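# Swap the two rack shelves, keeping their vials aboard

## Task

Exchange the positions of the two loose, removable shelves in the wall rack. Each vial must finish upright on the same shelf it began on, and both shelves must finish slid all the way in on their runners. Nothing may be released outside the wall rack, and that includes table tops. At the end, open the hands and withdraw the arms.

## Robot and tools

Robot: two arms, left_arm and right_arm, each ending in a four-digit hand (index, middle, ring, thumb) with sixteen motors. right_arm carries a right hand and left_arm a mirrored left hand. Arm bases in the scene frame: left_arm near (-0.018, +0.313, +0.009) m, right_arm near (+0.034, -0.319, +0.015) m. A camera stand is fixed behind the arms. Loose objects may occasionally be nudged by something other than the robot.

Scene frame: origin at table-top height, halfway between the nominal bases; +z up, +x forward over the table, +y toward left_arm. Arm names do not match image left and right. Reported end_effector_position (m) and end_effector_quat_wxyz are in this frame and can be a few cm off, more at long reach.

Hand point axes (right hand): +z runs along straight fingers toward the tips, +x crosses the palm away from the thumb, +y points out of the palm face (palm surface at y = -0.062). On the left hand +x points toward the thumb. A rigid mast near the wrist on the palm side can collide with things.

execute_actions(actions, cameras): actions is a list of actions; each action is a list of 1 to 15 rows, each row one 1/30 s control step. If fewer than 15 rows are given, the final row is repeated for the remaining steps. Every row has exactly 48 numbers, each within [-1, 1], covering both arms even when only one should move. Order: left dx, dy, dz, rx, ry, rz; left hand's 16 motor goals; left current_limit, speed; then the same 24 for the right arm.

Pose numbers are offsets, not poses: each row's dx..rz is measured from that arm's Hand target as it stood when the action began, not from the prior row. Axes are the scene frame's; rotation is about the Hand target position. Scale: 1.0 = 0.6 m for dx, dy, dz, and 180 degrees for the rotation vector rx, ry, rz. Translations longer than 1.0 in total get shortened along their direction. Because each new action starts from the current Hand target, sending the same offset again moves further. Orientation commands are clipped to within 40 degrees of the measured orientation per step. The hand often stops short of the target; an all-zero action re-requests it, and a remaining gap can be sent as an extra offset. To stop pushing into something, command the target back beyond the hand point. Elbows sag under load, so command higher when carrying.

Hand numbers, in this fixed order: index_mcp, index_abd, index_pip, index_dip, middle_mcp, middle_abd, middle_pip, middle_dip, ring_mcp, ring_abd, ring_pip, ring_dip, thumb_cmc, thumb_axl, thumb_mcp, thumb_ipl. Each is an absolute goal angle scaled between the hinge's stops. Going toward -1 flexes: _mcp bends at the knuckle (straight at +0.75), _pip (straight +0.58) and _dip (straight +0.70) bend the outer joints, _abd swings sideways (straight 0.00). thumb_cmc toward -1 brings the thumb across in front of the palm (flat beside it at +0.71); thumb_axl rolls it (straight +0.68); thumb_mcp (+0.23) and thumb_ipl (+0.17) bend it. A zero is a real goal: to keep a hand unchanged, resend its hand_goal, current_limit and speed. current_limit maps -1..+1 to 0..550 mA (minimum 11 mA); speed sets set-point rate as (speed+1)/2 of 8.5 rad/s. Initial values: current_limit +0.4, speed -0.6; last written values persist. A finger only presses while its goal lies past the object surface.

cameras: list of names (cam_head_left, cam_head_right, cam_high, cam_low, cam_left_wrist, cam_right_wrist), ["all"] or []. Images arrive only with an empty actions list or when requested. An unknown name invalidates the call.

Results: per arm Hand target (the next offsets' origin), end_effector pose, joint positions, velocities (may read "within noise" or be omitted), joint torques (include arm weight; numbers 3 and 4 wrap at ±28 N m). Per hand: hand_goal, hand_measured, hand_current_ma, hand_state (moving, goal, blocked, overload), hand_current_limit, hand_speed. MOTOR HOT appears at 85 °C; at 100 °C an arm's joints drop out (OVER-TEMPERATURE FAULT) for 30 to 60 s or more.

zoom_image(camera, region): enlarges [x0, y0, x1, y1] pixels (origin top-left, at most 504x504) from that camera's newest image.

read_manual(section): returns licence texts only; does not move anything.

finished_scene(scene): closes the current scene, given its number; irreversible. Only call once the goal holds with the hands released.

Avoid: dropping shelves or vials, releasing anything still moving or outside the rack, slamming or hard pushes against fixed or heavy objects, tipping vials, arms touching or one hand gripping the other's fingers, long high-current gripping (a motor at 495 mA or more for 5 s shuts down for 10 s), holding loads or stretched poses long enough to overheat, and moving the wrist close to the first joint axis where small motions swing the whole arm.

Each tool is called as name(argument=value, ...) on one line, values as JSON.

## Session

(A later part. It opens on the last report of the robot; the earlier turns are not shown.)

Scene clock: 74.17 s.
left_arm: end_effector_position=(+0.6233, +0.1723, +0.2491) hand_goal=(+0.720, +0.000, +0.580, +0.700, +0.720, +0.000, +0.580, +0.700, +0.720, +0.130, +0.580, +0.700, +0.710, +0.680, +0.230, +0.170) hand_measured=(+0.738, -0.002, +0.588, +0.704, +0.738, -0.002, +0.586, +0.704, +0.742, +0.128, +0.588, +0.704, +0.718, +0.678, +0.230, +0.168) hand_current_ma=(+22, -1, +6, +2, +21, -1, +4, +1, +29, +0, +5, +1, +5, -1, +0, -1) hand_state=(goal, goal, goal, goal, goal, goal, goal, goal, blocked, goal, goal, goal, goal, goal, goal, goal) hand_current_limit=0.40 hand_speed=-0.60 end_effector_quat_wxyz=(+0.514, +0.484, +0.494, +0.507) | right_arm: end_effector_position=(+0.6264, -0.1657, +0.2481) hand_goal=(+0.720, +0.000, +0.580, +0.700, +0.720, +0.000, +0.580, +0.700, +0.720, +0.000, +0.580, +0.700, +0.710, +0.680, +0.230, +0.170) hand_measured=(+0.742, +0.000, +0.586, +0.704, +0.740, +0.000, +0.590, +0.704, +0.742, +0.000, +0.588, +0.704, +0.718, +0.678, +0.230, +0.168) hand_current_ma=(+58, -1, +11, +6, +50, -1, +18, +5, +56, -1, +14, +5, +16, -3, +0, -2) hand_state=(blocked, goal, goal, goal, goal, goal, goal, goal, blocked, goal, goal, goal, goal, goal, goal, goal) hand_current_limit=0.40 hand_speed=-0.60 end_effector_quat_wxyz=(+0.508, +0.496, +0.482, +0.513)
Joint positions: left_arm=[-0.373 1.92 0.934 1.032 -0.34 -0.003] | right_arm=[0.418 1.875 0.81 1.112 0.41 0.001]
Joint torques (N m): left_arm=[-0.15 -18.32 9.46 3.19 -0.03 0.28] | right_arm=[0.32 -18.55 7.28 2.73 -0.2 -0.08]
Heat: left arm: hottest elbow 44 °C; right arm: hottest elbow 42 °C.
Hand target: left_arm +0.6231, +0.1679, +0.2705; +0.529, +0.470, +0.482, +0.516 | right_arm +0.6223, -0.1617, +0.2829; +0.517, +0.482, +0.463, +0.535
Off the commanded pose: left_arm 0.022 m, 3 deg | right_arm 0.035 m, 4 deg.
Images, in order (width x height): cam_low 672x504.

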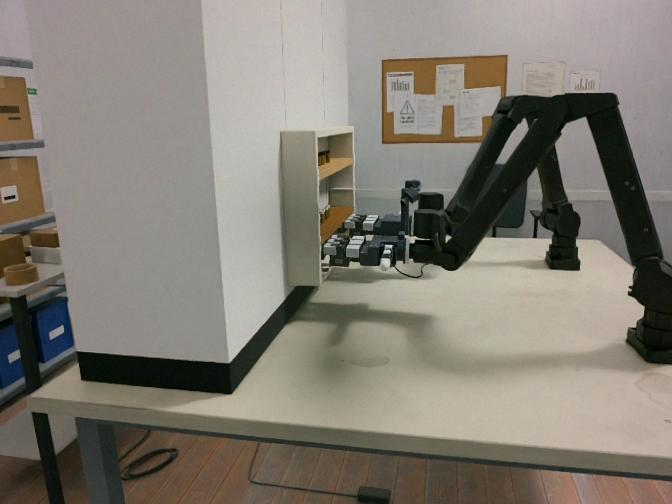

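execute_actions(actions=[[[0,0,0.007,0,-0.003,0,0.72,0,0.58,0.7,0.72,0,0.58,0.7,0.72,0.13,0.58,0.7,0.71,0.68,0.23,0.17,0.4,-0.6,0,0,0.007,0,-0.003,0,0.72,0,0.58,0.7,0.72,0,0.58,0.7,0.72,0,0.58,0.7,0.71,0.68,0.23,0.17,0.4,-0.6]],[[0,0,0.007,0,-0.003,0,0.72,0,0.58,0.7,0.72,0,0.58,0.7,0.72,0.13,0.58,0.7,0.71,0.68,0.23,0.17,0.4,-0.6,0,0,0.007,0,-0.003,0,0.72,0,0.58,0.7,0.72,0,0.58,0.7,0.72,0,0.58,0.7,0.71,0.68,0.23,0.17,0.4,-0.6]],[[0,0,0.007,0,-0.003,0,0.72,0,0.58,0.7,0.72,0,0.58,0.7,0.72,0.13,0.58,0.7,0.71,0.68,0.23,0.17,0.4,-0.6,0,0,0.007,0,-0.003,0,0.72,0,0.58,0.7,0.72,0,0.58,0.7,0.72,0,0.58,0.7,0.71,0.68,0.23,0.17,0.4,-0.6]]], cameras=["cam_low"])

zoom_image(camera="cam_low", region=[310, 180, 370, 250])

Scene clock: 76.70 s.
left_arm: end_effector_position=(+0.6230, +0.1716, +0.2502) hand_goal=(+0.720, +0.000, +0.580, +0.700, +0.720, +0.000, +0.580, +0.700, +0.720, +0.130, +0.580, +0.700, +0.710, +0.680, +0.230, +0.170) hand_measured=(+0.738, -0.002, +0.588, +0.704, +0.740, -0.002, +0.588, +0.704, +0.742, +0.128, +0.588, +0.704, +0.718, +0.678, +0.230, +0.168) hand_current_ma=(+22, -1, +6, +2, +24, -1, +6, +1, +29, +0, +6, +1, +5, -1, +0, -1) hand_state=(goal, goal, goal, goal, goal, goal, goal, goal, blocked, goal, goal, goal, goal, goal, goal, goal) hand_current_limit=0.40 hand_speed=-0.60 end_effector_quat_wxyz=(+0.513, +0.485, +0.492, +0.510) | right_arm: end_effector_position=(+0.6262, -0.1649, +0.2495) hand_goal=(+0.720, +0.000, +0.580, +0.700, +0.720, +0.000, +0.580, +0.700, +0.720, +0.000, +0.580, +0.700, +0.710, +0.680, +0.230, +0.170) hand_measured=(+0.746, +0.000, +0.588, +0.704, +0.742, +0.000, +0.590, +0.704, +0.742, +0.000, +0.588, +0.704, +0.718, +0.678, +0.230, +0.168) hand_current_ma=(+74, +0, +16, +6, +58, +0, +22, +5, +56, -1, +14, +5, +16, -3, +0, -2) hand_state=(blocked, goal, goal, goal, blocked, goal, goal, goal, blocked, goal, goal, goal, goal, goal, goal, goal) hand_current_limit=0.40 hand_speed=-0.60 end_effector_quat_wxyz=(+0.511, +0.493, +0.484, +0.511)
Joint positions: left_arm=[-0.373 1.919 0.934 1.034 -0.34 0.007] | right_arm=[0.418 1.873 0.81 1.112 0.41 -0.009]
Joint torques (N m): left_arm=[-0.15 -18.73 10.13 3.63 0.07 0.27] | right_arm=[0.15 -18.96 7.98 3.18 -0.34 -0.1]
Heat: left arm: hottest elbow 44 °C; right arm: hottest elbow 42 °C.
Hand target: left_arm +0.6231, +0.1679, +0.2831; +0.536, +0.463, +0.475, +0.522 | right_arm +0.6223, -0.1617, +0.2957; +0.523, +0.474, +0.455, +0.542
Off the commanded pose: left_arm 0.033 m, 4 deg | right_arm 0.046 m, 5 deg.
Images, in order (width x height): cam_low 672x504.

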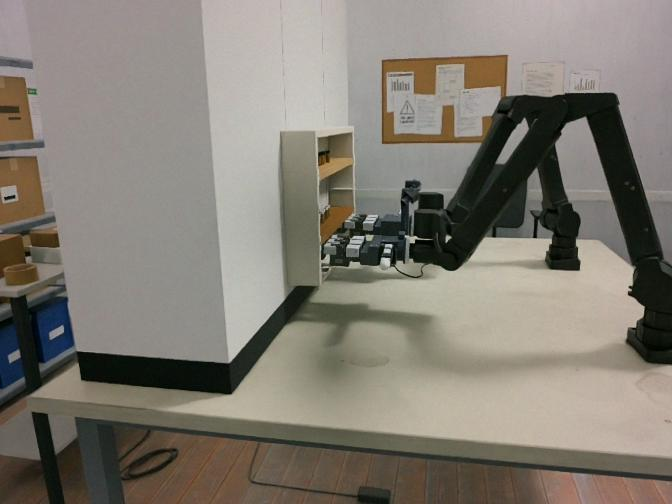

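Scaled by 7.200.

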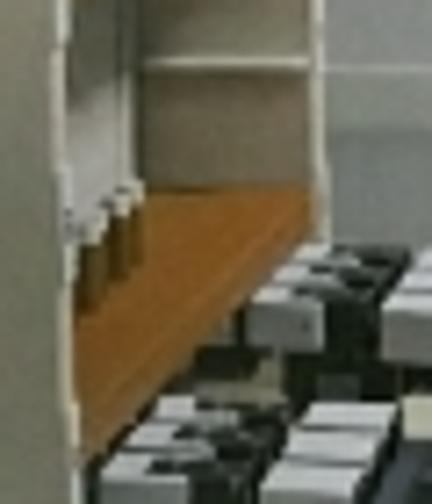

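execute_actions(actions=[[[0,0,0.007,0,-0.003,0,0.72,0,0.58,0.7,0.72,0,0.58,0.7,0.72,0.13,0.58,0.7,0.71,0.68,0.23,0.17,0.4,-0.6,0,0,0.007,0.006,-0.003,0,0.72,0,0.58,0.7,0.72,0,0.58,0.7,0.72,0,0.58,0.7,0.71,0.68,0.23,0.17,0.4,-0.6]],[[0,0,0.007,0,-0.003,0,0.72,0,0.58,0.7,0.72,0,0.58,0.7,0.72,0.13,0.58,0.7,0.71,0.68,0.23,0.17,0.4,-0.6,0,0,0.007,0.006,-0.003,0,0.72,0,0.58,0.7,0.72,0,0.58,0.7,0.72,0,0.58,0.7,0.71,0.68,0.23,0.17,0.4,-0.6]],[[0,0,0.007,0,-0.003,0,0.72,0,0.58,0.7,0.72,0,0.58,0.7,0.72,0.13,0.58,0.7,0.71,0.68,0.23,0.17,0.4,-0.6,0,0,0.007,0,-0.003,0,0.72,0,0.58,0.7,0.72,0,0.58,0.7,0.72,0,0.58,0.7,0.71,0.68,0.23,0.17,0.4,-0.6]]], cameras=["cam_low"])

zoom_image(camera="cam_low", region=[310, 180, 370, 250])

Scene clock: 79.63 s.
left_arm: end_effector_position=(+0.6224, +0.1710, +0.2523) hand_goal=(+0.720, +0.000, +0.580, +0.700, +0.720, +0.000, +0.580, +0.700, +0.720, +0.130, +0.580, +0.700, +0.710, +0.680, +0.230, +0.170) hand_measured=(+0.740, -0.002, +0.590, +0.704, +0.742, -0.002, +0.588, +0.704, +0.742, +0.128, +0.588, +0.704, +0.718, +0.678, +0.230, +0.168) hand_current_ma=(+26, -1, +8, +2, +27, -1, +6, +1, +29, +0, +6, +1, +5, -1, +0, -1) hand_state=(blocked, goal, goal, goal, blocked, goal, goal, goal, blocked, goal, goal, goal, goal, goal, goal, goal) hand_current_limit=0.40 hand_speed=-0.60 end_effector_quat_wxyz=(+0.513, +0.485, +0.488, +0.512) | right_arm: end_effector_position=(+0.6256, -0.1654, +0.2517) hand_goal=(+0.720, +0.000, +0.580, +0.700, +0.720, +0.000, +0.580, +0.700, +0.720, +0.000, +0.580, +0.700, +0.710, +0.680, +0.230, +0.170) hand_measured=(+0.748, +0.000, +0.588, +0.704, +0.744, +0.000, +0.592, +0.704, +0.746, +0.000, +0.590, +0.704, +0.718, +0.678, +0.230, +0.168) hand_current_ma=(+77, +0, +17, +6, +68, +0, +25, +5, +72, -1, +20, +5, +16, -3, +0, -2) hand_state=(blocked, goal, goal, goal, blocked, goal, goal, goal, blocked, goal, goal, goal, goal, goal, goal, goal) hand_current_limit=0.40 hand_speed=-0.60 end_effector_quat_wxyz=(+0.509, +0.495, +0.480, +0.515)
Joint positions: left_arm=[-0.373 1.919 0.934 1.04 -0.339 0.014] | right_arm=[0.419 1.868 0.81 1.112 0.411 0]
Joint torques (N m): left_arm=[0.15 -19.6 10.84 3.86 0.11 0.3] | right_arm=[0.73 -19.84 9.13 3.45 -0.12 0.05]
Heat: left arm: hottest elbow 44 °C; right arm: hottest elbow 42 °C.
Hand target: left_arm +0.6230, +0.1680, +0.2959; +0.543, +0.455, +0.467, +0.529 | right_arm +0.6223, -0.1615, +0.3082; +0.520, +0.476, +0.438, +0.557
Off the commanded pose: left_arm 0.044 m, 6 deg | right_arm 0.057 m, 7 deg.
Images, in order (width x height): cam_low 672x504.

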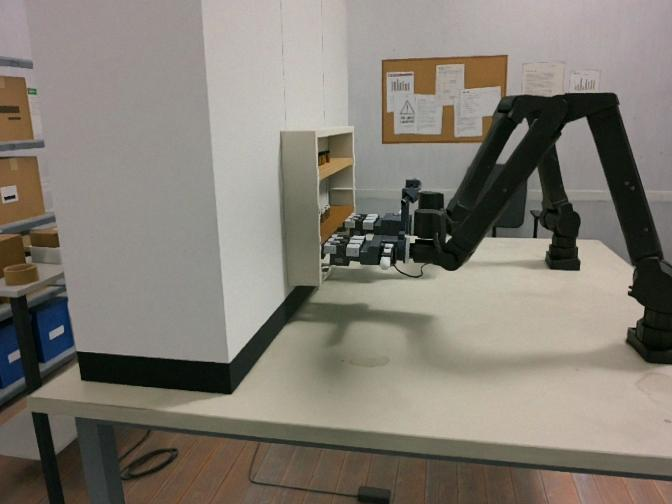

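Scaled by 7.200.

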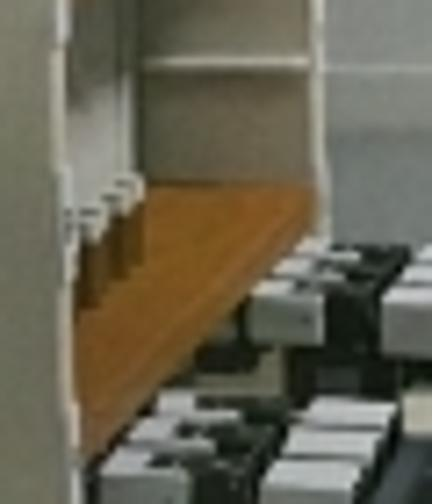

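execute_actions(actions=[[[0,0,0.006,0,0,0,0.72,0,0.58,0.7,0.72,0,0.58,0.7,0.72,0.13,0.58,0.7,0.71,0.68,0.23,0.17,0.4,-0.6,0,0,0.006,0,0,0,0.72,0,0.58,0.7,0.72,0,0.58,0.7,0.72,0,0.58,0.7,0.71,0.68,0.23,0.17,0.4,-0.6]],[[0,0,0.006,0,0,0,0.72,0,0.58,0.7,0.72,0,0.58,0.7,0.72,0.13,0.58,0.7,0.71,0.68,0.23,0.17,0.4,-0.6,0,0,0.006,0,0,0,0.72,0,0.58,0.7,0.72,0,0.58,0.7,0.72,0,0.58,0.7,0.71,0.68,0.23,0.17,0.4,-0.6]],[[0,0,0.006,0,0,0,0.72,0,0.58,0.7,0.72,0,0.58,0.7,0.72,0.13,0.58,0.7,0.71,0.68,0.23,0.17,0.4,-0.6,0,0,0.006,0,0,0,0.72,0,0.58,0.7,0.72,0,0.58,0.7,0.72,0,0.58,0.7,0.71,0.68,0.23,0.17,0.4,-0.6]]], cameras=["cam_low"])

zoom_image(camera="cam_low", region=[310, 180, 370, 250])

Scene clock: 82.63 s.
left_arm: end_effector_position=(+0.6196, +0.1715, +0.2679) hand_goal=(+0.720, +0.000, +0.580, +0.700, +0.720, +0.000, +0.580, +0.700, +0.720, +0.130, +0.580, +0.700, +0.710, +0.680, +0.230, +0.170) hand_measured=(+0.742, -0.002, +0.590, +0.704, +0.744, -0.002, +0.590, +0.704, +0.746, +0.128, +0.590, +0.704, +0.718, +0.678, +0.230, +0.168) hand_current_ma=(+27, -1, +8, +2, +31, -1, +7, +1, +36, +0, +8, +1, +5, -1, +0, -1) hand_state=(blocked, goal, goal, goal, blocked, goal, goal, goal, blocked, goal, goal, goal, goal, goal, goal, goal) hand_current_limit=0.40 hand_speed=-0.60 end_effector_quat_wxyz=(+0.520, +0.478, +0.484, +0.516) | right_arm: end_effector_position=(+0.6233, -0.1659, +0.2670) hand_goal=(+0.720, +0.000, +0.580, +0.700, +0.720, +0.000, +0.580, +0.700, +0.720, +0.000, +0.580, +0.700, +0.710, +0.680, +0.230, +0.170) hand_measured=(+0.748, +0.000, +0.588, +0.704, +0.746, +0.000, +0.592, +0.704, +0.748, +0.000, +0.592, +0.704, +0.718, +0.678, +0.230, +0.168) hand_current_ma=(+77, +0, +17, +6, +72, +0, +27, +5, +82, -1, +23, +5, +16, -3, +0, -2) hand_state=(blocked, goal, goal, goal, blocked, goal, goal, goal, blocked, goal, goal, goal, goal, goal, goal, goal) hand_current_limit=0.40 hand_speed=-0.60 end_effector_quat_wxyz=(+0.511, +0.492, +0.474, +0.521)
Joint positions: left_arm=[-0.373 1.894 0.934 1.04 -0.338 0.017] | right_arm=[0.42 1.838 0.81 1.1 0.411 0]
Joint torques (N m): left_arm=[0.03 -19.25 11.28 2.71 0.12 0.26] | right_arm=[0.26 -19.43 9.65 2.73 -0.12 0.05]
Heat: left arm: hottest elbow 45 °C; right arm: hottest elbow 42 °C.
Hand target: left_arm +0.6230, +0.1680, +0.3067; +0.543, +0.456, +0.467, +0.529 | right_arm +0.6223, -0.1615, +0.3191; +0.520, +0.476, +0.438, +0.557
Off the commanded pose: left_arm 0.039 m, 4 deg | right_arm 0.052 m, 6 deg.
Images, in order (width x height): cam_low 672x504.

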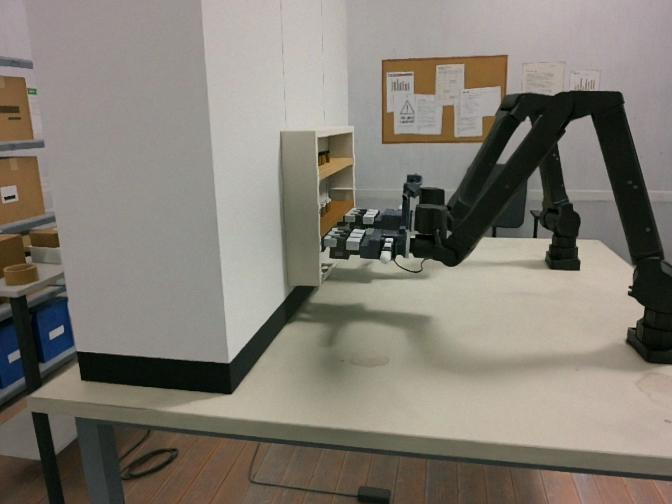

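Scaled by 7.200.

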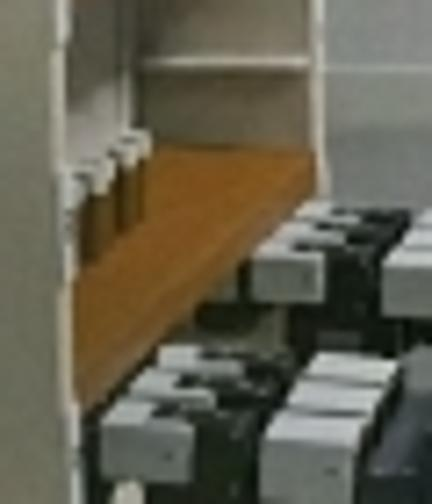

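execute_actions(actions=[[[-0.006,0,-0.002,0,0.002,0,0.72,0,0.58,0.7,0.72,0,0.58,0.7,0.72,0.13,0.58,0.7,0.71,0.68,0.23,0.17,0.4,-0.6,-0.006,0,-0.002,0,0.002,0,0.72,0,0.58,0.7,0.72,0,0.58,0.7,0.72,0,0.58,0.7,0.71,0.68,0.23,0.17,0.4,-0.6]],[[-0.006,0,-0.002,0,0.002,0,0.72,0,0.58,0.7,0.72,0,0.58,0.7,0.72,0.13,0.58,0.7,0.71,0.68,0.23,0.17,0.4,-0.6,-0.006,0,-0.002,0,0.002,0,0.72,0,0.58,0.7,0.72,0,0.58,0.7,0.72,0,0.58,0.7,0.71,0.68,0.23,0.17,0.4,-0.6]],[[-0.006,0,-0.002,0,0.002,0,0.72,0,0.58,0.7,0.72,0,0.58,0.7,0.72,0.13,0.58,0.7,0.71,0.68,0.23,0.17,0.4,-0.6,-0.006,0,-0.002,0,0.002,0,0.72,0,0.58,0.7,0.72,0,0.58,0.7,0.72,0,0.58,0.7,0.71,0.68,0.23,0.17,0.4,-0.6]]], cameras=[])

Scene clock: 85.43 s.
left_arm: end_effector_position=(+0.6169, +0.1716, +0.2779) hand_goal=(+0.720, +0.000, +0.580, +0.700, +0.720, +0.000, +0.580, +0.700, +0.720, +0.130, +0.580, +0.700, +0.710, +0.680, +0.230, +0.170) hand_measured=(+0.742, -0.002, +0.590, +0.704, +0.744, +0.000, +0.590, +0.704, +0.748, +0.130, +0.592, +0.704, +0.718, +0.678, +0.230, +0.168) hand_current_ma=(+27, +0, +8, +2, +34, +0, +9, +2, +43, +0, +10, +1, +5, -1, +0, -1) hand_state=(blocked, goal, goal, goal, blocked, goal, goal, goal, blocked, goal, goal, goal, goal, goal, goal, goal) hand_current_limit=0.40 hand_speed=-0.60 end_effector_quat_wxyz=(+0.525, +0.474, +0.481, +0.518) | right_arm: end_effector_position=(+0.6208, -0.1651, +0.2759) hand_goal=(+0.720, +0.000, +0.580, +0.700, +0.720, +0.000, +0.580, +0.700, +0.720, +0.000, +0.580, +0.700, +0.710, +0.680, +0.230, +0.170) hand_measured=(+0.748, +0.000, +0.588, +0.704, +0.746, +0.000, +0.592, +0.704, +0.748, +0.000, +0.592, +0.704, +0.718, +0.678, +0.230, +0.168) hand_current_ma=(+77, +0, +17, +6, +72, +0, +27, +5, +82, +0, +23, +5, +16, -3, +0, -2) hand_state=(blocked, goal, goal, goal, blocked, goal, goal, goal, blocked, goal, goal, goal, goal, goal, goal, goal) hand_current_limit=0.40 hand_speed=-0.60 end_effector_quat_wxyz=(+0.513, +0.494, +0.469, +0.523)
Joint positions: left_arm=[-0.374 1.875 0.932 1.037 -0.339 0.017] | right_arm=[0.426 1.818 0.81 1.089 0.424 0.003]
Joint torques (N m): left_arm=[-0.21 -19.25 8.9 2.51 -0.16 0.21] | right_arm=[1.03 -19.19 7.35 2.81 -0.16 0.09]
Heat: left arm: hottest elbow 45 °C; right arm: hottest elbow 42 °C.
Hand target: left_arm +0.6122, +0.1678, +0.3030; +0.538, +0.461, +0.472, +0.524 | right_arm +0.6115, -0.1617, +0.3154; +0.516, +0.482, +0.442, +0.553
Off the commanded pose: left_arm 0.026 m, 3 deg | right_arm 0.041 m, 5 deg.
No camera images: "cameras" was empty.

execute_actions(actions=[[[-0.006,0,-0.004,0,0.005,0,0.72,0,0.58,0.7,0.72,0,0.58,0.7,0.72,0.13,0.58,0.7,0.71,0.68,0.23,0.17,0.4,-0.6,-0.006,0,-0.004,0,0.004,0,0.72,0,0.58,0.7,0.72,0,0.58,0.7,0.72,0,0.58,0.7,0.71,0.68,0.23,0.17,0.4,-0.6]],[[-0.006,0,-0.004,0,0.005,0,0.72,0,0.58,0.7,0.72,0,0.58,0.7,0.72,0.13,0.58,0.7,0.71,0.68,0.23,0.17,0.4,-0.6,-0.006,0,-0.004,0,0.004,0,0.72,0,0.58,0.7,0.72,0,0.58,0.7,0.72,0,0.58,0.7,0.71,0.68,0.23,0.17,0.4,-0.6]],[[-0.006,0,-0.004,0,0.005,0,0.72,0,0.58,0.7,0.72,0,0.58,0.7,0.72,0.13,0.58,0.7,0.71,0.68,0.23,0.17,0.4,-0.6,-0.006,0,-0.004,0,0.004,0,0.72,0,0.58,0.7,0.72,0,0.58,0.7,0.72,0,0.58,0.7,0.71,0.68,0.23,0.17,0.4,-0.6]]], cameras=["cam_low","cam_head_left"])

zoom_image(camera="cam_low", region=[300, 150, 380, 250])

zoom_image(camera="cam_head_left", region=[180, 40, 440, 180])

Scene clock: 88.27 s.
left_arm: end_effector_position=(+0.6053, +0.1707, +0.2730) hand_goal=(+0.720, +0.000, +0.580, +0.700, +0.720, +0.000, +0.580, +0.700, +0.720, +0.130, +0.580, +0.700, +0.710, +0.680, +0.230, +0.170) hand_measured=(+0.742, -0.002, +0.590, +0.704, +0.744, +0.000, +0.590, +0.704, +0.748, +0.130, +0.592, +0.704, +0.718, +0.678, +0.230, +0.168) hand_current_ma=(+29, +0, +9, +2, +34, +0, +9, +2, +43, +0, +10, +1, +5, -1, +0, -1) hand_state=(blocked, goal, goal, goal, blocked, goal, goal, goal, blocked, goal, goal, goal, goal, goal, goal, goal) hand_current_limit=0.40 hand_speed=-0.60 end_effector_quat_wxyz=(+0.511, +0.488, +0.490, +0.511) | right_arm: end_effector_position=(+0.6087, -0.1648, +0.2689) hand_goal=(+0.720, +0.000, +0.580, +0.700, +0.720, +0.000, +0.580, +0.700, +0.720, +0.000, +0.580, +0.700, +0.710, +0.680, +0.230, +0.170) hand_measured=(+0.748, +0.000, +0.588, +0.704, +0.746, +0.000, +0.594, +0.704, +0.748, +0.000, +0.592, +0.704, +0.718, +0.678, +0.230, +0.168) hand_current_ma=(+79, +0, +17, +6, +72, +0, +28, +5, +82, +0, +23, +5, +16, -3, +0, -2) hand_state=(blocked, goal, goal, goal, blocked, goal, goal, goal, blocked, goal, goal, goal, goal, goal, goal, goal) hand_current_limit=0.40 hand_speed=-0.60 end_effector_quat_wxyz=(+0.504, +0.504, +0.478, +0.514)
Joint positions: left_arm=[-0.385 1.836 0.888 0.996 -0.351 0.015] | right_arm=[0.441 1.787 0.768 1.057 0.44 0.02]
Joint torques (N m): left_arm=[-0.44 -18.49 8.96 2.41 -0.18 0.09] | right_arm=[0.97 -18.37 7.34 2.73 -0.16 0.05]
Heat: left arm: hottest elbow 45 °C; right arm: hottest elbow 42 °C.
Hand target: left_arm +0.6015, +0.1678, +0.2958; +0.527, +0.473, +0.485, +0.514 | right_arm +0.6007, -0.1616, +0.3083; +0.508, +0.492, +0.452, +0.544
Off the commanded pose: left_arm 0.023 m, 3 deg | right_arm 0.040 m, 5 deg.
Images, in order (width x height): cam_head_left 672x504, cam_low 672x504.

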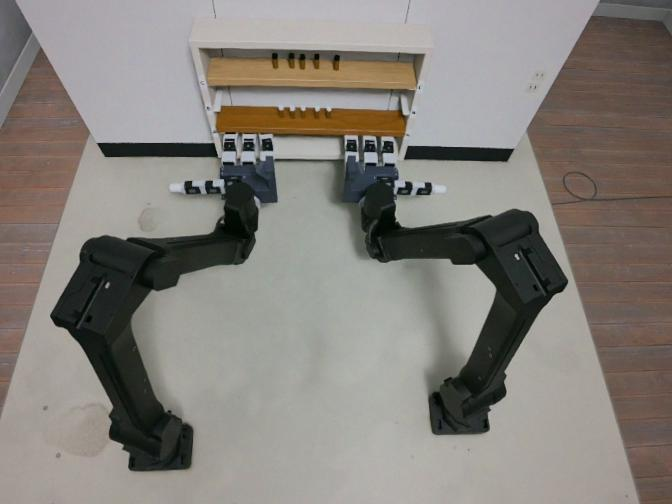

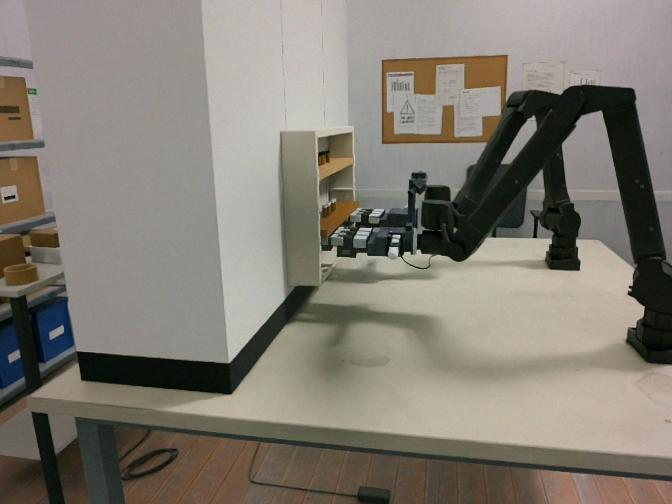

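Scaled by 5.040.

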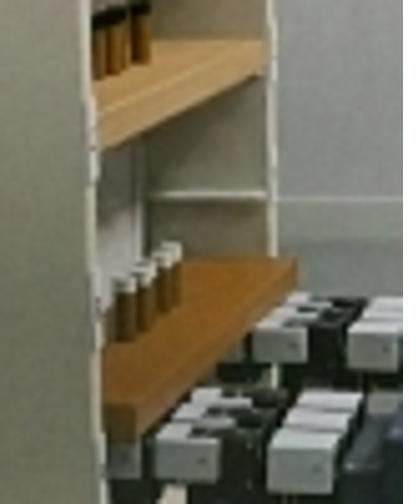

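Scaled by 1.938.

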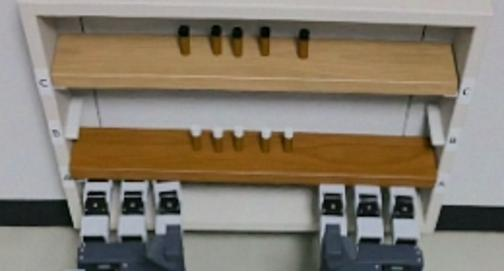

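execute_actions(actions=[[[-0.007,0,0,0,0.001,0,0.72,0,0.58,0.7,0.72,0,0.58,0.7,0.72,0.13,0.58,0.7,0.71,0.68,0.23,0.17,0.4,-0.6,-0.007,0,0,0,0,0,0.72,0,0.58,0.7,0.72,0,0.58,0.7,0.72,0,0.58,0.7,0.71,0.68,0.23,0.17,0.4,-0.6]],[[-0.007,0,0,0,0.001,0,0.72,0,0.58,0.7,0.72,0,0.58,0.7,0.72,0.13,0.58,0.7,0.71,0.68,0.23,0.17,0.4,-0.6,-0.007,0,0,0,0,0,0.72,0,0.58,0.7,0.72,0,0.58,0.7,0.72,0,0.58,0.7,0.71,0.68,0.23,0.17,0.4,-0.6]],[[-0.007,0,0,0,0.001,0,0.72,0,0.58,0.7,0.72,0,0.58,0.7,0.72,0.13,0.58,0.7,0.71,0.68,0.23,0.17,0.4,-0.6,-0.007,0,0,0,0,0,0.72,0,0.58,0.7,0.72,0,0.58,0.7,0.72,0,0.58,0.7,0.71,0.68,0.23,0.17,0.4,-0.6]],[[-0.007,0,0,0,0.001,0,0.72,0,0.58,0.7,0.72,0,0.58,0.7,0.72,0.13,0.58,0.7,0.71,0.68,0.23,0.17,0.4,-0.6,-0.007,0,0,0,0,0,0.72,0,0.58,0.7,0.72,0,0.58,0.7,0.72,0,0.58,0.7,0.71,0.68,0.23,0.17,0.4,-0.6]],[[-0.007,0,0,0,0.001,0,0.72,0,0.58,0.7,0.72,0,0.58,0.7,0.72,0.13,0.58,0.7,0.71,0.68,0.23,0.17,0.4,-0.6,-0.007,0,0,0,0,0,0.72,0,0.58,0.7,0.72,0,0.58,0.7,0.72,0,0.58,0.7,0.71,0.68,0.23,0.17,0.4,-0.6]]], cameras=["cam_low"])

zoom_image(camera="cam_low", region=[300, 150, 400, 250])

Scene clock: 92.27 s.
left_arm: end_effector_position=(+0.5847, +0.1707, +0.2726) hand_goal=(+0.720, +0.000, +0.580, +0.700, +0.720, +0.000, +0.580, +0.700, +0.720, +0.130, +0.580, +0.700, +0.710, +0.680, +0.230, +0.170) hand_measured=(+0.742, -0.002, +0.592, +0.704, +0.746, +0.000, +0.592, +0.704, +0.748, +0.130, +0.592, +0.704, +0.718, +0.678, +0.230, +0.168) hand_current_ma=(+29, +0, +9, +2, +35, +0, +9, +2, +43, +0, +10, +1, +5, -1, +0, -1) hand_state=(blocked, goal, goal, goal, blocked, goal, goal, goal, blocked, goal, goal, goal, goal, goal, goal, goal) hand_current_limit=0.40 hand_speed=-0.60 end_effector_quat_wxyz=(+0.505, +0.493, +0.494, +0.508) | right_arm: end_effector_position=(+0.5891, -0.1642, +0.2671) hand_goal=(+0.720, +0.000, +0.580, +0.700, +0.720, +0.000, +0.580, +0.700, +0.720, +0.000, +0.580, +0.700, +0.710, +0.680, +0.230, +0.170) hand_measured=(+0.750, +0.000, +0.590, +0.704, +0.746, +0.000, +0.594, +0.704, +0.748, +0.000, +0.590, +0.704, +0.718, +0.678, +0.230, +0.168) hand_current_ma=(+89, +0, +21, +6, +75, +0, +28, +5, +79, +0, +22, +5, +16, -3, +0, -2) hand_state=(blocked, goal, goal, goal, blocked, goal, goal, goal, blocked, goal, goal, goal, goal, goal, goal, goal) hand_current_limit=0.40 hand_speed=-0.60 end_effector_quat_wxyz=(+0.501, +0.507, +0.483, +0.509)
Joint positions: left_arm=[-0.402 1.79 0.827 0.992 -0.369 0.012] | right_arm=[0.462 1.749 0.714 1.057 0.461 0.021]
Joint torques (N m): left_arm=[-0.5 -17.9 8.73 2.54 -0.17 0.09] | right_arm=[0.85 -17.49 7.24 3.56 -0.13 0.03]
Heat: left arm: hottest elbow 45 °C; right arm: hottest elbow 42 °C.
Hand target: left_arm +0.5804, +0.1679, +0.2957; +0.523, +0.477, +0.489, +0.510 | right_arm +0.5797, -0.1616, +0.3082; +0.508, +0.492, +0.452, +0.544
Off the commanded pose: left_arm 0.024 m, 3 deg | right_arm 0.042 m, 6 deg.
Images, in order (width x height): cam_low 672x504.

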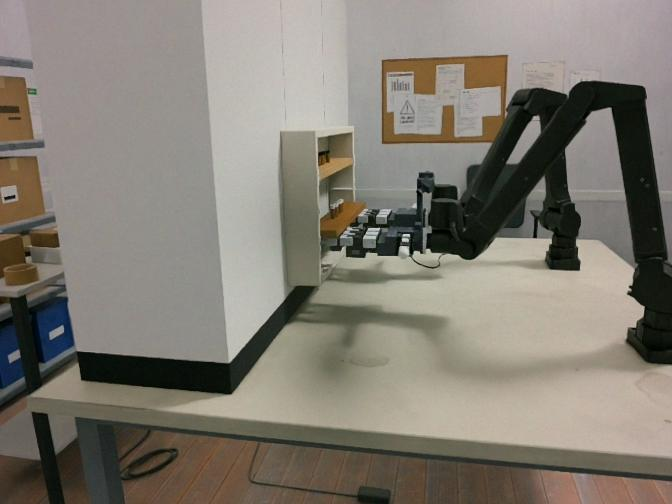

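Scaled by 5.040.

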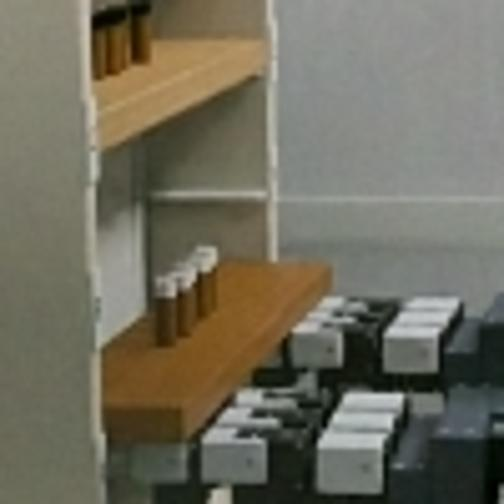

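execute_actions(actions=[[[-0.007,0,0,0,-0.001,0,0.72,0,0.58,0.7,0.72,0,0.58,0.7,0.72,0.13,0.58,0.7,0.71,0.68,0.23,0.17,0.4,-0.6,-0.007,0,0.001,0,-0.001,0,0.72,0,0.58,0.7,0.72,0,0.58,0.7,0.72,0,0.58,0.7,0.71,0.68,0.23,0.17,0.4,-0.6]],[[-0.007,0,0,0,-0.001,0,0.72,0,0.58,0.7,0.72,0,0.58,0.7,0.72,0.13,0.58,0.7,0.71,0.68,0.23,0.17,0.4,-0.6,-0.007,0,0.001,0,-0.001,0,0.72,0,0.58,0.7,0.72,0,0.58,0.7,0.72,0,0.58,0.7,0.71,0.68,0.23,0.17,0.4,-0.6]],[[-0.007,0,0,0,-0.001,0,0.72,0,0.58,0.7,0.72,0,0.58,0.7,0.72,0.13,0.58,0.7,0.71,0.68,0.23,0.17,0.4,-0.6,-0.007,0,0.001,0,-0.001,0,0.72,0,0.58,0.7,0.72,0,0.58,0.7,0.72,0,0.58,0.7,0.71,0.68,0.23,0.17,0.4,-0.6]],[[-0.007,0,0,0,-0.001,0,0.72,0,0.58,0.7,0.72,0,0.58,0.7,0.72,0.13,0.58,0.7,0.71,0.68,0.23,0.17,0.4,-0.6,-0.008,0,0.001,0,-0.001,0,0.72,0,0.58,0.7,0.72,0,0.58,0.7,0.72,0,0.58,0.7,0.71,0.68,0.23,0.17,0.4,-0.6]],[[-0.007,0,0,0,0,0,0.72,0,0.58,0.7,0.72,0,0.58,0.7,0.72,0.13,0.58,0.7,0.71,0.68,0.23,0.17,0.4,-0.6,-0.008,0,0.001,0,-0.001,0,0.72,0,0.58,0.7,0.72,0,0.58,0.7,0.72,0,0.58,0.7,0.71,0.68,0.23,0.17,0.4,-0.6]],[[-0.007,0,0,0,0,0,0.72,0,0.58,0.7,0.72,0,0.58,0.7,0.72,0.13,0.58,0.7,0.71,0.68,0.23,0.17,0.4,-0.6,-0.008,0,0.001,0,-0.001,0,0.72,0,0.58,0.7,0.72,0,0.58,0.7,0.72,0,0.58,0.7,0.71,0.68,0.23,0.17,0.4,-0.6]]], cameras=[])

Scene clock: 97.27 s.
left_arm: end_effector_position=(+0.5618, +0.1706, +0.2691) hand_goal=(+0.720, +0.000, +0.580, +0.700, +0.720, +0.000, +0.580, +0.700, +0.720, +0.130, +0.580, +0.700, +0.710, +0.680, +0.230, +0.170) hand_measured=(+0.746, -0.002, +0.594, +0.704, +0.746, +0.000, +0.592, +0.704, +0.746, +0.130, +0.590, +0.704, +0.718, +0.678, +0.230, +0.168) hand_current_ma=(+37, +0, +12, +2, +35, +0, +9, +2, +37, +0, +8, +1, +5, -1, +0, -1) hand_state=(blocked, goal, goal, goal, blocked, goal, goal, goal, blocked, goal, goal, goal, goal, goal, goal, goal) hand_current_limit=0.40 hand_speed=-0.60 end_effector_quat_wxyz=(+0.501, +0.497, +0.496, +0.506) | right_arm: end_effector_position=(+0.5638, -0.1639, +0.2678) hand_goal=(+0.720, +0.000, +0.580, +0.700, +0.720, +0.000, +0.580, +0.700, +0.720, +0.000, +0.580, +0.700, +0.710, +0.680, +0.230, +0.170) hand_measured=(+0.752, +0.000, +0.590, +0.704, +0.748, +0.000, +0.594, +0.704, +0.750, +0.000, +0.594, +0.704, +0.718, +0.678, +0.230, +0.168) hand_current_ma=(+91, +0, +21, +6, +82, +0, +32, +5, +89, +0, +30, +8, +16, -3, +0, -2) hand_state=(blocked, goal, goal, goal, blocked, goal, goal, goal, blocked, goal, goal, goal, goal, goal, goal, goal) hand_current_limit=0.40 hand_speed=-0.60 end_effector_quat_wxyz=(+0.503, +0.504, +0.483, +0.509)
Joint positions: left_arm=[-0.421 1.753 0.761 1.008 -0.388 0.012] | right_arm=[0.488 1.714 0.65 1.092 0.488 0.015]
Joint torques (N m): left_arm=[-0.5 -16.67 8.49 3.77 -0.17 0.12] | right_arm=[1.03 -16.85 7.01 4.04 -0.17 -0.04]
Heat: left arm: hottest elbow 45 °C; right arm: hottest shoulder 42 °C.
Hand target: left_arm +0.5553, +0.1680, +0.2957; +0.526, +0.474, +0.485, +0.513 | right_arm +0.5527, -0.1615, +0.3118; +0.512, +0.487, +0.447, +0.548
Off the commanded pose: left_arm 0.028 m, 4 deg | right_arm 0.045 m, 6 deg.
No camera images: "cameras" was empty.

execute_actions(actions=[[[-0.008,0,0.001,0,-0.003,0,0.72,0,0.58,0.7,0.72,0,0.58,0.7,0.72,0.13,0.58,0.7,0.71,0.68,0.23,0.17,0.4,-0.6,-0.008,0,0.001,0,-0.001,0,0.72,0,0.58,0.7,0.72,0,0.58,0.7,0.72,0,0.58,0.7,0.71,0.68,0.23,0.17,0.4,-0.6]],[[-0.008,0,0.001,0,-0.002,0,0.72,0,0.58,0.7,0.72,0,0.58,0.7,0.72,0.13,0.58,0.7,0.71,0.68,0.23,0.17,0.4,-0.6,-0.008,0,0.001,0,-0.001,0,0.72,0,0.58,0.7,0.72,0,0.58,0.7,0.72,0,0.58,0.7,0.71,0.68,0.23,0.17,0.4,-0.6]],[[-0.008,0,0.001,0,-0.002,0,0.72,0,0.58,0.7,0.72,0,0.58,0.7,0.72,0.13,0.58,0.7,0.71,0.68,0.23,0.17,0.4,-0.6,-0.008,0,0.001,0,-0.001,0,0.72,0,0.58,0.7,0.72,0,0.58,0.7,0.72,0,0.58,0.7,0.71,0.68,0.23,0.17,0.4,-0.6]],[[-0.008,0,0.001,0,0,0,0.72,0,0.58,0.7,0.72,0,0.58,0.7,0.72,0.13,0.58,0.7,0.71,0.68,0.23,0.17,0.4,-0.6,-0.008,0,0.001,0,0,0,0.72,0,0.58,0.7,0.72,0,0.58,0.7,0.72,0,0.58,0.7,0.71,0.68,0.23,0.17,0.4,-0.6]],[[-0.002,0,0.005,0,0,0,0.72,0,0.58,0.7,0.72,0,0.58,0.7,0.72,0.13,0.58,0.7,0.71,0.68,0.23,0.17,0.4,-0.6,-0.002,0,0.005,0,0,0,0.72,0,0.58,0.7,0.72,0,0.58,0.7,0.72,0,0.58,0.7,0.71,0.68,0.23,0.17,0.4,-0.6]],[[0,0,0.007,0,0,0,0.72,0,0.58,0.7,0.72,0,0.58,0.7,0.72,0.13,0.58,0.7,0.71,0.68,0.23,0.17,0.4,-0.6,0,0,0.007,0,0,0,0.72,0,0.58,0.7,0.72,0,0.58,0.7,0.72,0,0.58,0.7,0.71,0.68,0.23,0.17,0.4,-0.6]]], cameras=["cam_low","cam_high"])

zoom_image(camera="cam_low", region=[300, 150, 400, 250])

zoom_image(camera="cam_high", region=[370, 110, 510, 410])

Scene clock: 102.47 s.
left_arm: end_effector_position=(+0.5391, +0.1723, +0.2843) hand_goal=(+0.720, +0.000, +0.580, +0.700, +0.720, +0.000, +0.580, +0.700, +0.720, +0.130, +0.580, +0.700, +0.710, +0.680, +0.230, +0.170) hand_measured=(+0.746, -0.002, +0.594, +0.704, +0.746, +0.000, +0.592, +0.704, +0.746, +0.130, +0.590, +0.704, +0.718, +0.678, +0.230, +0.168) hand_current_ma=(+38, +0, +13, +2, +35, +0, +9, +2, +37, +0, +8, +1, +5, -1, +0, -1) hand_state=(blocked, goal, goal, goal, blocked, goal, goal, goal, blocked, goal, goal, goal, goal, goal, goal, goal) hand_current_limit=0.40 hand_speed=-0.60 end_effector_quat_wxyz=(+0.516, +0.481, +0.490, +0.512) | right_arm: end_effector_position=(+0.5408, -0.1638, +0.2873) hand_goal=(+0.720, +0.000, +0.580, +0.700, +0.720, +0.000, +0.580, +0.700, +0.720, +0.000, +0.580, +0.700, +0.710, +0.680, +0.230, +0.170) hand_measured=(+0.746, +0.000, +0.588, +0.704, +0.750, +0.000, +0.594, +0.704, +0.756, +0.000, +0.596, +0.706, +0.718, +0.678, +0.230, +0.168) hand_current_ma=(+75, +0, +15, +6, +85, +0, +33, +5, +109, +0, +37, +9, +16, -3, +0, -2) hand_state=(blocked, goal, goal, goal, blocked, goal, goal, goal, blocked, goal, goal, goal, goal, goal, goal, goal) hand_current_limit=0.40 hand_speed=-0.60 end_effector_quat_wxyz=(+0.510, +0.496, +0.471, +0.522)
Joint positions: left_arm=[-0.437 1.708 0.713 1.058 -0.405 0.012] | right_arm=[0.513 1.652 0.606 1.12 0.509 0.002]
Joint torques (N m): left_arm=[-0.56 -15.74 8.62 2.82 -0.14 0.24] | right_arm=[0.97 -15.68 7.19 3.1 -0.17 -0.02]
Heat: left arm: hottest elbow 45 °C; right arm: hottest shoulder 42 °C.
Hand target: left_arm +0.5348, +0.1680, +0.3053; +0.532, +0.468, +0.480, +0.518 | right_arm +0.5323, -0.1616, +0.3213; +0.514, +0.484, +0.445, +0.550
Off the commanded pose: left_arm 0.022 m, 3 deg | right_arm 0.035 m, 5 deg.
Images, in order (width x height): cam_high 672x504, cam_low 672x504.

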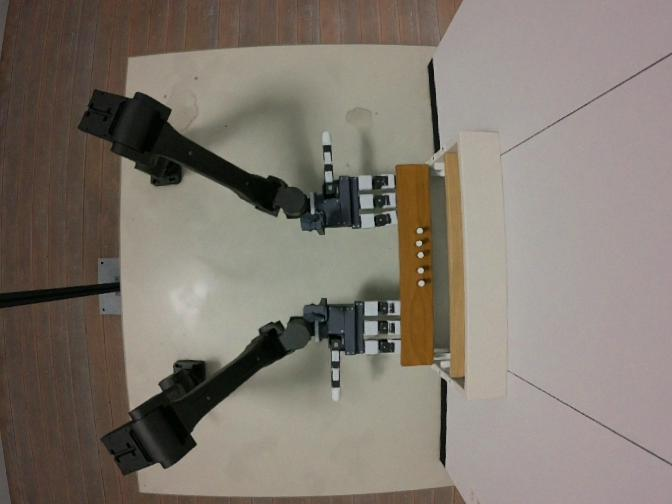

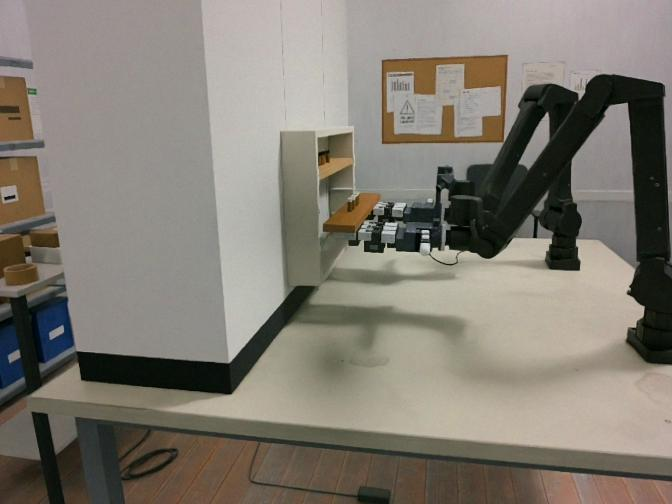

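Scaled by 5.040.

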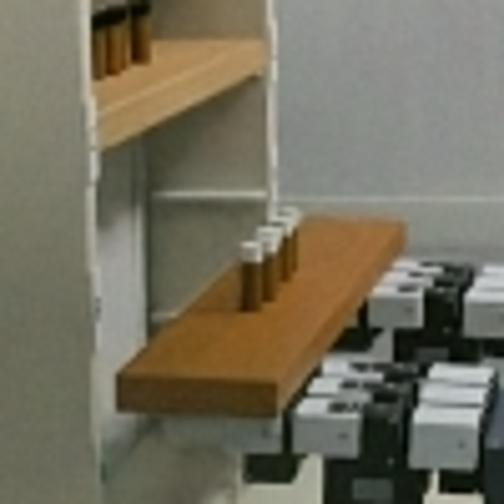

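Scaled by 1.680.

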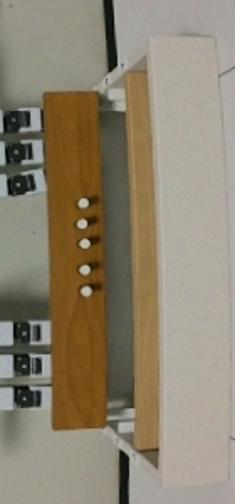

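execute_actions(actions=[[[0,0,0.008,0,0.002,0,0.72,0,0.58,0.7,0.72,0,0.58,0.7,0.72,0.13,0.58,0.7,0.71,0.68,0.23,0.17,0.4,-0.6,0,0,0.007,0,0.002,0,0.72,0,0.58,0.7,0.72,0,0.58,0.7,0.72,0,0.58,0.7,0.71,0.68,0.23,0.17,0.4,-0.6]],[[0,0,0.008,0,0.002,0,0.72,0,0.58,0.7,0.72,0,0.58,0.7,0.72,0.13,0.58,0.7,0.71,0.68,0.23,0.17,0.4,-0.6,0,0,0.007,0,0.002,0,0.72,0,0.58,0.7,0.72,0,0.58,0.7,0.72,0,0.58,0.7,0.71,0.68,0.23,0.17,0.4,-0.6]],[[0,0,0.008,0,0.002,0,0.72,0,0.58,0.7,0.72,0,0.58,0.7,0.72,0.13,0.58,0.7,0.71,0.68,0.23,0.17,0.4,-0.6,0,0,0.007,0,0.002,0,0.72,0,0.58,0.7,0.72,0,0.58,0.7,0.72,0,0.58,0.7,0.71,0.68,0.23,0.17,0.4,-0.6]],[[0,0,0.008,0,0.001,0,0.72,0,0.58,0.7,0.72,0,0.58,0.7,0.72,0.13,0.58,0.7,0.71,0.68,0.23,0.17,0.4,-0.6,0,0,0.008,0,0.001,0,0.72,0,0.58,0.7,0.72,0,0.58,0.7,0.72,0,0.58,0.7,0.71,0.68,0.23,0.17,0.4,-0.6]],[[0,0,0.008,0,0,0,0.72,0,0.58,0.7,0.72,0,0.58,0.7,0.72,0.13,0.58,0.7,0.71,0.68,0.23,0.17,0.4,-0.6,0,0,0.008,0,0,0,0.72,0,0.58,0.7,0.72,0,0.58,0.7,0.72,0,0.58,0.7,0.71,0.68,0.23,0.17,0.4,-0.6]],[[0,0,0.008,0,0,0,0.72,0,0.58,0.7,0.72,0,0.58,0.7,0.72,0.13,0.58,0.7,0.71,0.68,0.23,0.17,0.4,-0.6,0,0,0.008,0,0,0,0.72,0,0.58,0.7,0.72,0,0.58,0.7,0.72,0,0.58,0.7,0.71,0.68,0.23,0.17,0.4,-0.6]]], cameras=[])

Scene clock: 107.13 s.
left_arm: end_effector_position=(+0.5357, +0.1719, +0.3084) hand_goal=(+0.720, +0.000, +0.580, +0.700, +0.720, +0.000, +0.580, +0.700, +0.720, +0.130, +0.580, +0.700, +0.710, +0.680, +0.230, +0.170) hand_measured=(+0.748, -0.002, +0.594, +0.704, +0.746, +0.000, +0.592, +0.704, +0.746, +0.130, +0.590, +0.704, +0.718, +0.678, +0.230, +0.168) hand_current_ma=(+41, +0, +14, +2, +37, +0, +9, +2, +38, +0, +8, +1, +5, -1, +0, -1) hand_state=(blocked, goal, goal, goal, blocked, goal, goal, goal, blocked, goal, goal, goal, goal, goal, goal, goal) hand_current_limit=0.40 hand_speed=-0.60 end_effector_quat_wxyz=(+0.508, +0.490, +0.493, +0.508) | right_arm: end_effector_position=(+0.5373, -0.1636, +0.3107) hand_goal=(+0.720, +0.000, +0.580, +0.700, +0.720, +0.000, +0.580, +0.700, +0.720, +0.000, +0.580, +0.700, +0.710, +0.680, +0.230, +0.170) hand_measured=(+0.750, +0.000, +0.590, +0.704, +0.750, +0.000, +0.596, +0.704, +0.756, +0.000, +0.596, +0.706, +0.718, +0.678, +0.230, +0.168) hand_current_ma=(+86, +0, +19, +6, +87, +0, +35, +6, +108, +0, +37, +9, +16, -3, +0, -2) hand_state=(blocked, goal, goal, goal, blocked, goal, goal, goal, blocked, goal, goal, goal, goal, goal, goal, goal) hand_current_limit=0.40 hand_speed=-0.60 end_effector_quat_wxyz=(+0.505, +0.500, +0.480, +0.514)
Joint positions: left_arm=[-0.441 1.615 0.713 0.938 -0.408 0.012] | right_arm=[0.518 1.55 0.606 0.989 0.513 0.007]
Joint torques (N m): left_arm=[-0.44 -15.27 10.56 2.39 -0.16 0.15] | right_arm=[0.73 -14.56 9.14 2.67 -0.11 0.07]
Heat: left arm: hottest elbow 45 °C; right arm: hottest elbow 42 °C.
Hand target: left_arm +0.5348, +0.1678, +0.3341; +0.526, +0.474, +0.485, +0.513 | right_arm +0.5323, -0.1617, +0.3483; +0.509, +0.490, +0.451, +0.545
Off the commanded pose: left_arm 0.026 m, 3 deg | right_arm 0.038 m, 5 deg.
No camera images: "cameras" was empty.

execute_actions(actions=[[[-0.002,0,0.008,0,0,0,0.72,0,0.58,0.7,0.72,0,0.58,0.7,0.72,0.13,0.58,0.7,0.71,0.68,0.23,0.17,0.4,-0.6,-0.002,0,0.008,0,0,0,0.72,0,0.58,0.7,0.72,0,0.58,0.7,0.72,0,0.58,0.7,0.71,0.68,0.23,0.17,0.4,-0.6]],[[-0.002,0,0.009,0,0,0,0.72,0,0.58,0.7,0.72,0,0.58,0.7,0.72,0.13,0.58,0.7,0.71,0.68,0.23,0.17,0.4,-0.6,-0.002,0,0.008,0,0,0,0.72,0,0.58,0.7,0.72,0,0.58,0.7,0.72,0,0.58,0.7,0.71,0.68,0.23,0.17,0.4,-0.6]],[[-0.002,0,0.009,0,0,0,0.72,0,0.58,0.7,0.72,0,0.58,0.7,0.72,0.13,0.58,0.7,0.71,0.68,0.23,0.17,0.4,-0.6,-0.002,0,0.008,0,0,0,0.72,0,0.58,0.7,0.72,0,0.58,0.7,0.72,0,0.58,0.7,0.71,0.68,0.23,0.17,0.4,-0.6]],[[-0.002,0,0.009,0,0,0,0.72,0,0.58,0.7,0.72,0,0.58,0.7,0.72,0.13,0.58,0.7,0.71,0.68,0.23,0.17,0.4,-0.6,-0.002,0,0.008,0,0,0,0.72,0,0.58,0.7,0.72,0,0.58,0.7,0.72,0,0.58,0.7,0.71,0.68,0.23,0.17,0.4,-0.6]],[[-0.002,0,0.008,0,0,0,0.72,0,0.58,0.7,0.72,0,0.58,0.7,0.72,0.13,0.58,0.7,0.71,0.68,0.23,0.17,0.4,-0.6,-0.002,0,0.008,0,0,0,0.72,0,0.58,0.7,0.72,0,0.58,0.7,0.72,0,0.58,0.7,0.71,0.68,0.23,0.17,0.4,-0.6]],[[0,0,0.008,0,0,0,0.72,0,0.58,0.7,0.72,0,0.58,0.7,0.72,0.13,0.58,0.7,0.71,0.68,0.23,0.17,0.4,-0.6,0,0,0.008,0,0,0,0.72,0,0.58,0.7,0.72,0,0.58,0.7,0.72,0,0.58,0.7,0.71,0.68,0.23,0.17,0.4,-0.6]],[[0,0,0.008,0,0,0,0.72,0,0.58,0.7,0.72,0,0.58,0.7,0.72,0.13,0.58,0.7,0.71,0.68,0.23,0.17,0.4,-0.6,0,0,0.006,0,0,0,0.72,0,0.58,0.7,0.72,0,0.58,0.7,0.72,0,0.58,0.7,0.71,0.68,0.23,0.17,0.4,-0.6]]], cameras=["cam_low"])

zoom_image(camera="cam_low", region=[300, 130, 420, 250])

Scene clock: 113.17 s.
left_arm: end_effector_position=(+0.5282, +0.1723, +0.3350) hand_goal=(+0.720, +0.000, +0.580, +0.700, +0.720, +0.000, +0.580, +0.700, +0.720, +0.130, +0.580, +0.700, +0.710, +0.680, +0.230, +0.170) hand_measured=(+0.748, -0.002, +0.594, +0.704, +0.746, +0.000, +0.592, +0.704, +0.746, +0.130, +0.590, +0.704, +0.718, +0.678, +0.230, +0.168) hand_current_ma=(+43, +0, +14, +2, +37, +0, +10, +2, +38, +0, +8, +1, +5, -1, +0, -1) hand_state=(blocked, goal, goal, goal, blocked, goal, goal, goal, blocked, goal, goal, goal, goal, goal, goal, goal) hand_current_limit=0.40 hand_speed=-0.60 end_effector_quat_wxyz=(+0.503, +0.496, +0.495, +0.506) | right_arm: end_effector_position=(+0.5294, -0.1642, +0.3360) hand_goal=(+0.720, +0.000, +0.580, +0.700, +0.720, +0.000, +0.580, +0.700, +0.720, +0.000, +0.580, +0.700, +0.710, +0.680, +0.230, +0.170) hand_measured=(+0.752, +0.000, +0.590, +0.704, +0.750, +0.000, +0.596, +0.704, +0.754, +0.000, +0.594, +0.706, +0.718, +0.678, +0.230, +0.168) hand_current_ma=(+95, +0, +21, +6, +87, +0, +36, +6, +100, +0, +31, +9, +16, -3, +0, -2) hand_state=(blocked, goal, goal, goal, blocked, goal, goal, goal, blocked, goal, goal, goal, goal, goal, goal, goal) hand_current_limit=0.40 hand_speed=-0.60 end_effector_quat_wxyz=(+0.504, +0.501, +0.484, +0.510)
Joint positions: left_arm=[-0.447 1.52 0.713 0.825 -0.413 0.012] | right_arm=[0.526 1.45 0.606 0.876 0.52 0.008]
Joint torques (N m): left_arm=[-0.44 -14.56 12.49 2.44 -0.18 0.17] | right_arm=[0.56 -13.57 11.21 2.63 -0.09 0.03]
Heat: left arm: hottest elbow 45 °C; right arm: hottest elbow 42 °C.
Hand target: left_arm +0.5288, +0.1678, +0.3694; +0.526, +0.474, +0.485, +0.513 | right_arm +0.5263, -0.1616, +0.3807; +0.509, +0.490, +0.451, +0.545
Off the commanded pose: left_arm 0.035 m, 4 deg | right_arm 0.045 m, 6 deg.
Images, in order (width x height): cam_low 672x504.

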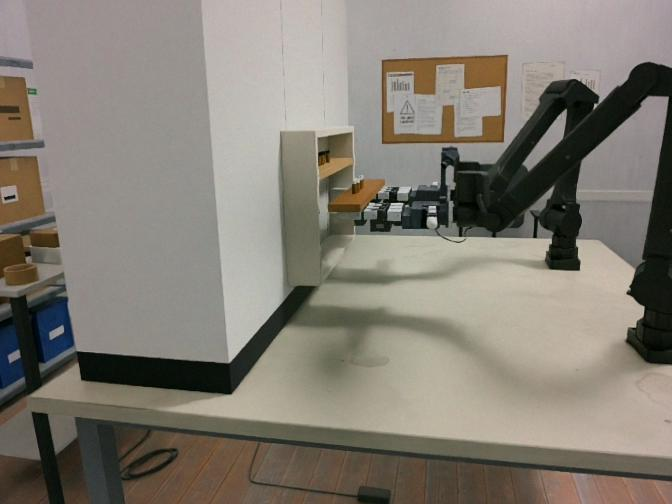

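Scaled by 4.200.

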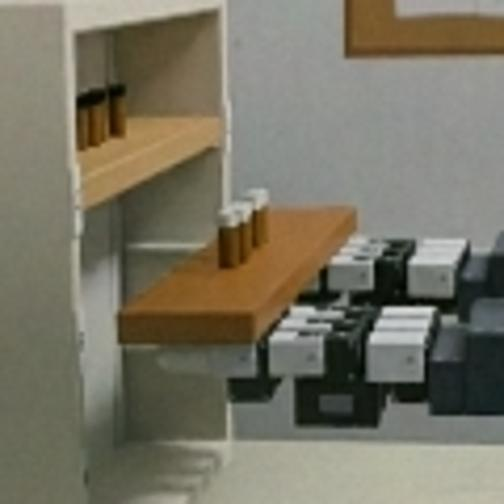

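execute_actions(actions=[[[0.004,0,-0.008,0,0,0,0.72,0,0.58,0.7,0.72,0,0.58,0.7,0.72,0.13,0.58,0.7,0.71,0.68,0.23,0.17,0.4,-0.6,0.004,0,-0.008,0,0,0,0.72,0,0.58,0.7,0.72,0,0.58,0.7,0.72,0,0.58,0.7,0.71,0.68,0.23,0.17,0.4,-0.6]],[[0.004,0,-0.008,0,0,0,0.72,0,0.58,0.7,0.72,0,0.58,0.7,0.72,0.13,0.58,0.7,0.71,0.68,0.23,0.17,0.4,-0.6,0.004,0,-0.008,0,0,0,0.72,0,0.58,0.7,0.72,0,0.58,0.7,0.72,0,0.58,0.7,0.71,0.68,0.23,0.17,0.4,-0.6]],[[0.004,0,-0.008,0,0,0,0.72,0,0.58,0.7,0.72,0,0.58,0.7,0.72,0.13,0.58,0.7,0.71,0.68,0.23,0.17,0.4,-0.6,0.004,0,-0.008,0,0,0,0.72,0,0.58,0.7,0.72,0,0.58,0.7,0.72,0,0.58,0.7,0.71,0.68,0.23,0.17,0.4,-0.6]]], cameras=[])

Scene clock: 116.10 s.
left_arm: end_effector_position=(+0.5303, +0.1714, +0.3283) hand_goal=(+0.720, +0.000, +0.580, +0.700, +0.720, +0.000, +0.580, +0.700, +0.720, +0.130, +0.580, +0.700, +0.710, +0.680, +0.230, +0.170) hand_measured=(+0.750, +0.000, +0.596, +0.704, +0.746, +0.000, +0.592, +0.704, +0.746, +0.130, +0.590, +0.704, +0.718, +0.678, +0.230, +0.168) hand_current_ma=(+44, +0, +15, +2, +37, +0, +10, +2, +35, +0, +7, +1, +5, -1, +0, -1) hand_state=(blocked, goal, goal, goal, blocked, goal, goal, goal, blocked, goal, goal, goal, goal, goal, goal, goal) hand_current_limit=0.40 hand_speed=-0.60 end_effector_quat_wxyz=(+0.500, +0.499, +0.496, +0.505) | right_arm: end_effector_position=(+0.5310, -0.1628, +0.3313) hand_goal=(+0.720, +0.000, +0.580, +0.700, +0.720, +0.000, +0.580, +0.700, +0.720, +0.000, +0.580, +0.700, +0.710, +0.680, +0.230, +0.170) hand_measured=(+0.752, +0.000, +0.590, +0.704, +0.750, +0.000, +0.596, +0.704, +0.754, +0.000, +0.594, +0.706, +0.718, +0.678, +0.230, +0.168) hand_current_ma=(+95, +0, +21, +6, +87, +0, +36, +6, +100, +0, +31, +9, +16, -3, +0, -2) hand_state=(blocked, goal, goal, goal, blocked, goal, goal, goal, blocked, goal, goal, goal, goal, goal, goal, goal) hand_current_limit=0.40 hand_speed=-0.60 end_effector_quat_wxyz=(+0.503, +0.501, +0.487, +0.510)
Joint positions: left_arm=[-0.447 1.536 0.713 0.835 -0.413 0.012] | right_arm=[0.526 1.464 0.606 0.886 0.517 0.008]
Joint torques (N m): left_arm=[0.09 -12.57 12.7 3.77 0.06 0.15] | right_arm=[-0.26 -10.81 11.21 4.01 -0.28 0.05]
Heat: left arm: hottest elbow 45 °C; right arm: hottest elbow 42 °C.
Hand target: left_arm +0.5360, +0.1678, +0.3550; +0.526, +0.474, +0.485, +0.513 | right_arm +0.5334, -0.1616, +0.3664; +0.509, +0.490, +0.451, +0.545
Off the commanded pose: left_arm 0.028 m, 4 deg | right_arm 0.035 m, 6 deg.
No camera images: "cameras" was empty.

execute_actions(actions=[[[0.007,0,0.002,0,-0.003,0,0.72,0,0.58,0.7,0.72,0,0.58,0.7,0.72,0.13,0.58,0.7,0.71,0.68,0.23,0.17,0.4,-0.6,0.007,0,0,0,-0.001,0,0.72,0,0.58,0.7,0.72,0,0.58,0.7,0.72,0,0.58,0.7,0.71,0.68,0.23,0.17,0.4,-0.6]],[[0.007,0,0.002,0,-0.003,0,0.72,0,0.58,0.7,0.72,0,0.58,0.7,0.72,0.13,0.58,0.7,0.71,0.68,0.23,0.17,0.4,-0.6,0.007,0,0,0,-0.001,0,0.72,0,0.58,0.7,0.72,0,0.58,0.7,0.72,0,0.58,0.7,0.71,0.68,0.23,0.17,0.4,-0.6]],[[0.007,0,0.002,0,-0.003,0,0.72,0,0.58,0.7,0.72,0,0.58,0.7,0.72,0.13,0.58,0.7,0.71,0.68,0.23,0.17,0.4,-0.6,0.007,0,0,0,-0.001,0,0.72,0,0.58,0.7,0.72,0,0.58,0.7,0.72,0,0.58,0.7,0.71,0.68,0.23,0.17,0.4,-0.6]]], cameras=[])

Scene clock: 118.70 s.
left_arm: end_effector_position=(+0.5368, +0.1698, +0.3197) hand_goal=(+0.720, +0.000, +0.580, +0.700, +0.720, +0.000, +0.580, +0.700, +0.720, +0.130, +0.580, +0.700, +0.710, +0.680, +0.230, +0.170) hand_measured=(+0.750, +0.002, +0.596, +0.704, +0.746, +0.002, +0.592, +0.704, +0.746, +0.130, +0.590, +0.704, +0.718, +0.678, +0.230, +0.168) hand_current_ma=(+45, +0, +15, +2, +37, +1, +10, +2, +35, +0, +7, +1, +5, -1, +0, -1) hand_state=(blocked, goal, goal, goal, blocked, goal, goal, goal, blocked, goal, goal, goal, goal, goal, goal, goal) hand_current_limit=0.40 hand_speed=-0.60 end_effector_quat_wxyz=(+0.503, +0.499, +0.494, +0.504) | right_arm: end_effector_position=(+0.5359, -0.1649, +0.3224) hand_goal=(+0.720, +0.000, +0.580, +0.700, +0.720, +0.000, +0.580, +0.700, +0.720, +0.000, +0.580, +0.700, +0.710, +0.680, +0.230, +0.170) hand_measured=(+0.752, +0.000, +0.590, +0.704, +0.750, +0.002, +0.596, +0.704, +0.754, +0.000, +0.594, +0.706, +0.718, +0.678, +0.230, +0.168) hand_current_ma=(+95, +1, +21, +6, +87, +1, +36, +6, +98, +1, +31, +9, +16, -3, +0, -2) hand_state=(blocked, goal, goal, goal, blocked, goal, goal, goal, blocked, goal, goal, goal, goal, goal, goal, goal) hand_current_limit=0.40 hand_speed=-0.60 end_effector_quat_wxyz=(+0.501, +0.501, +0.490, +0.508)
Joint positions: left_arm=[-0.442 1.573 0.722 0.866 -0.4 0.012] | right_arm=[0.514 1.491 0.606 0.906 0.503 0.008]
Joint torques (N m): left_arm=[0.67 -13.04 14.43 3.99 0.12 0.26] | right_arm=[-0.44 -10.4 13.22 3.92 -0.36 0.02]
Heat: left arm: hottest elbow 45 °C; right arm: hottest elbow 42 °C.
Hand target: left_arm +0.5486, +0.1678, +0.3589; +0.533, +0.466, +0.478, +0.519 | right_arm +0.5460, -0.1617, +0.3664; +0.512, +0.488, +0.448, +0.547
Off the commanded pose: left_arm 0.041 m, 6 deg | right_arm 0.045 m, 7 deg.
No camera images: "cameras" was empty.


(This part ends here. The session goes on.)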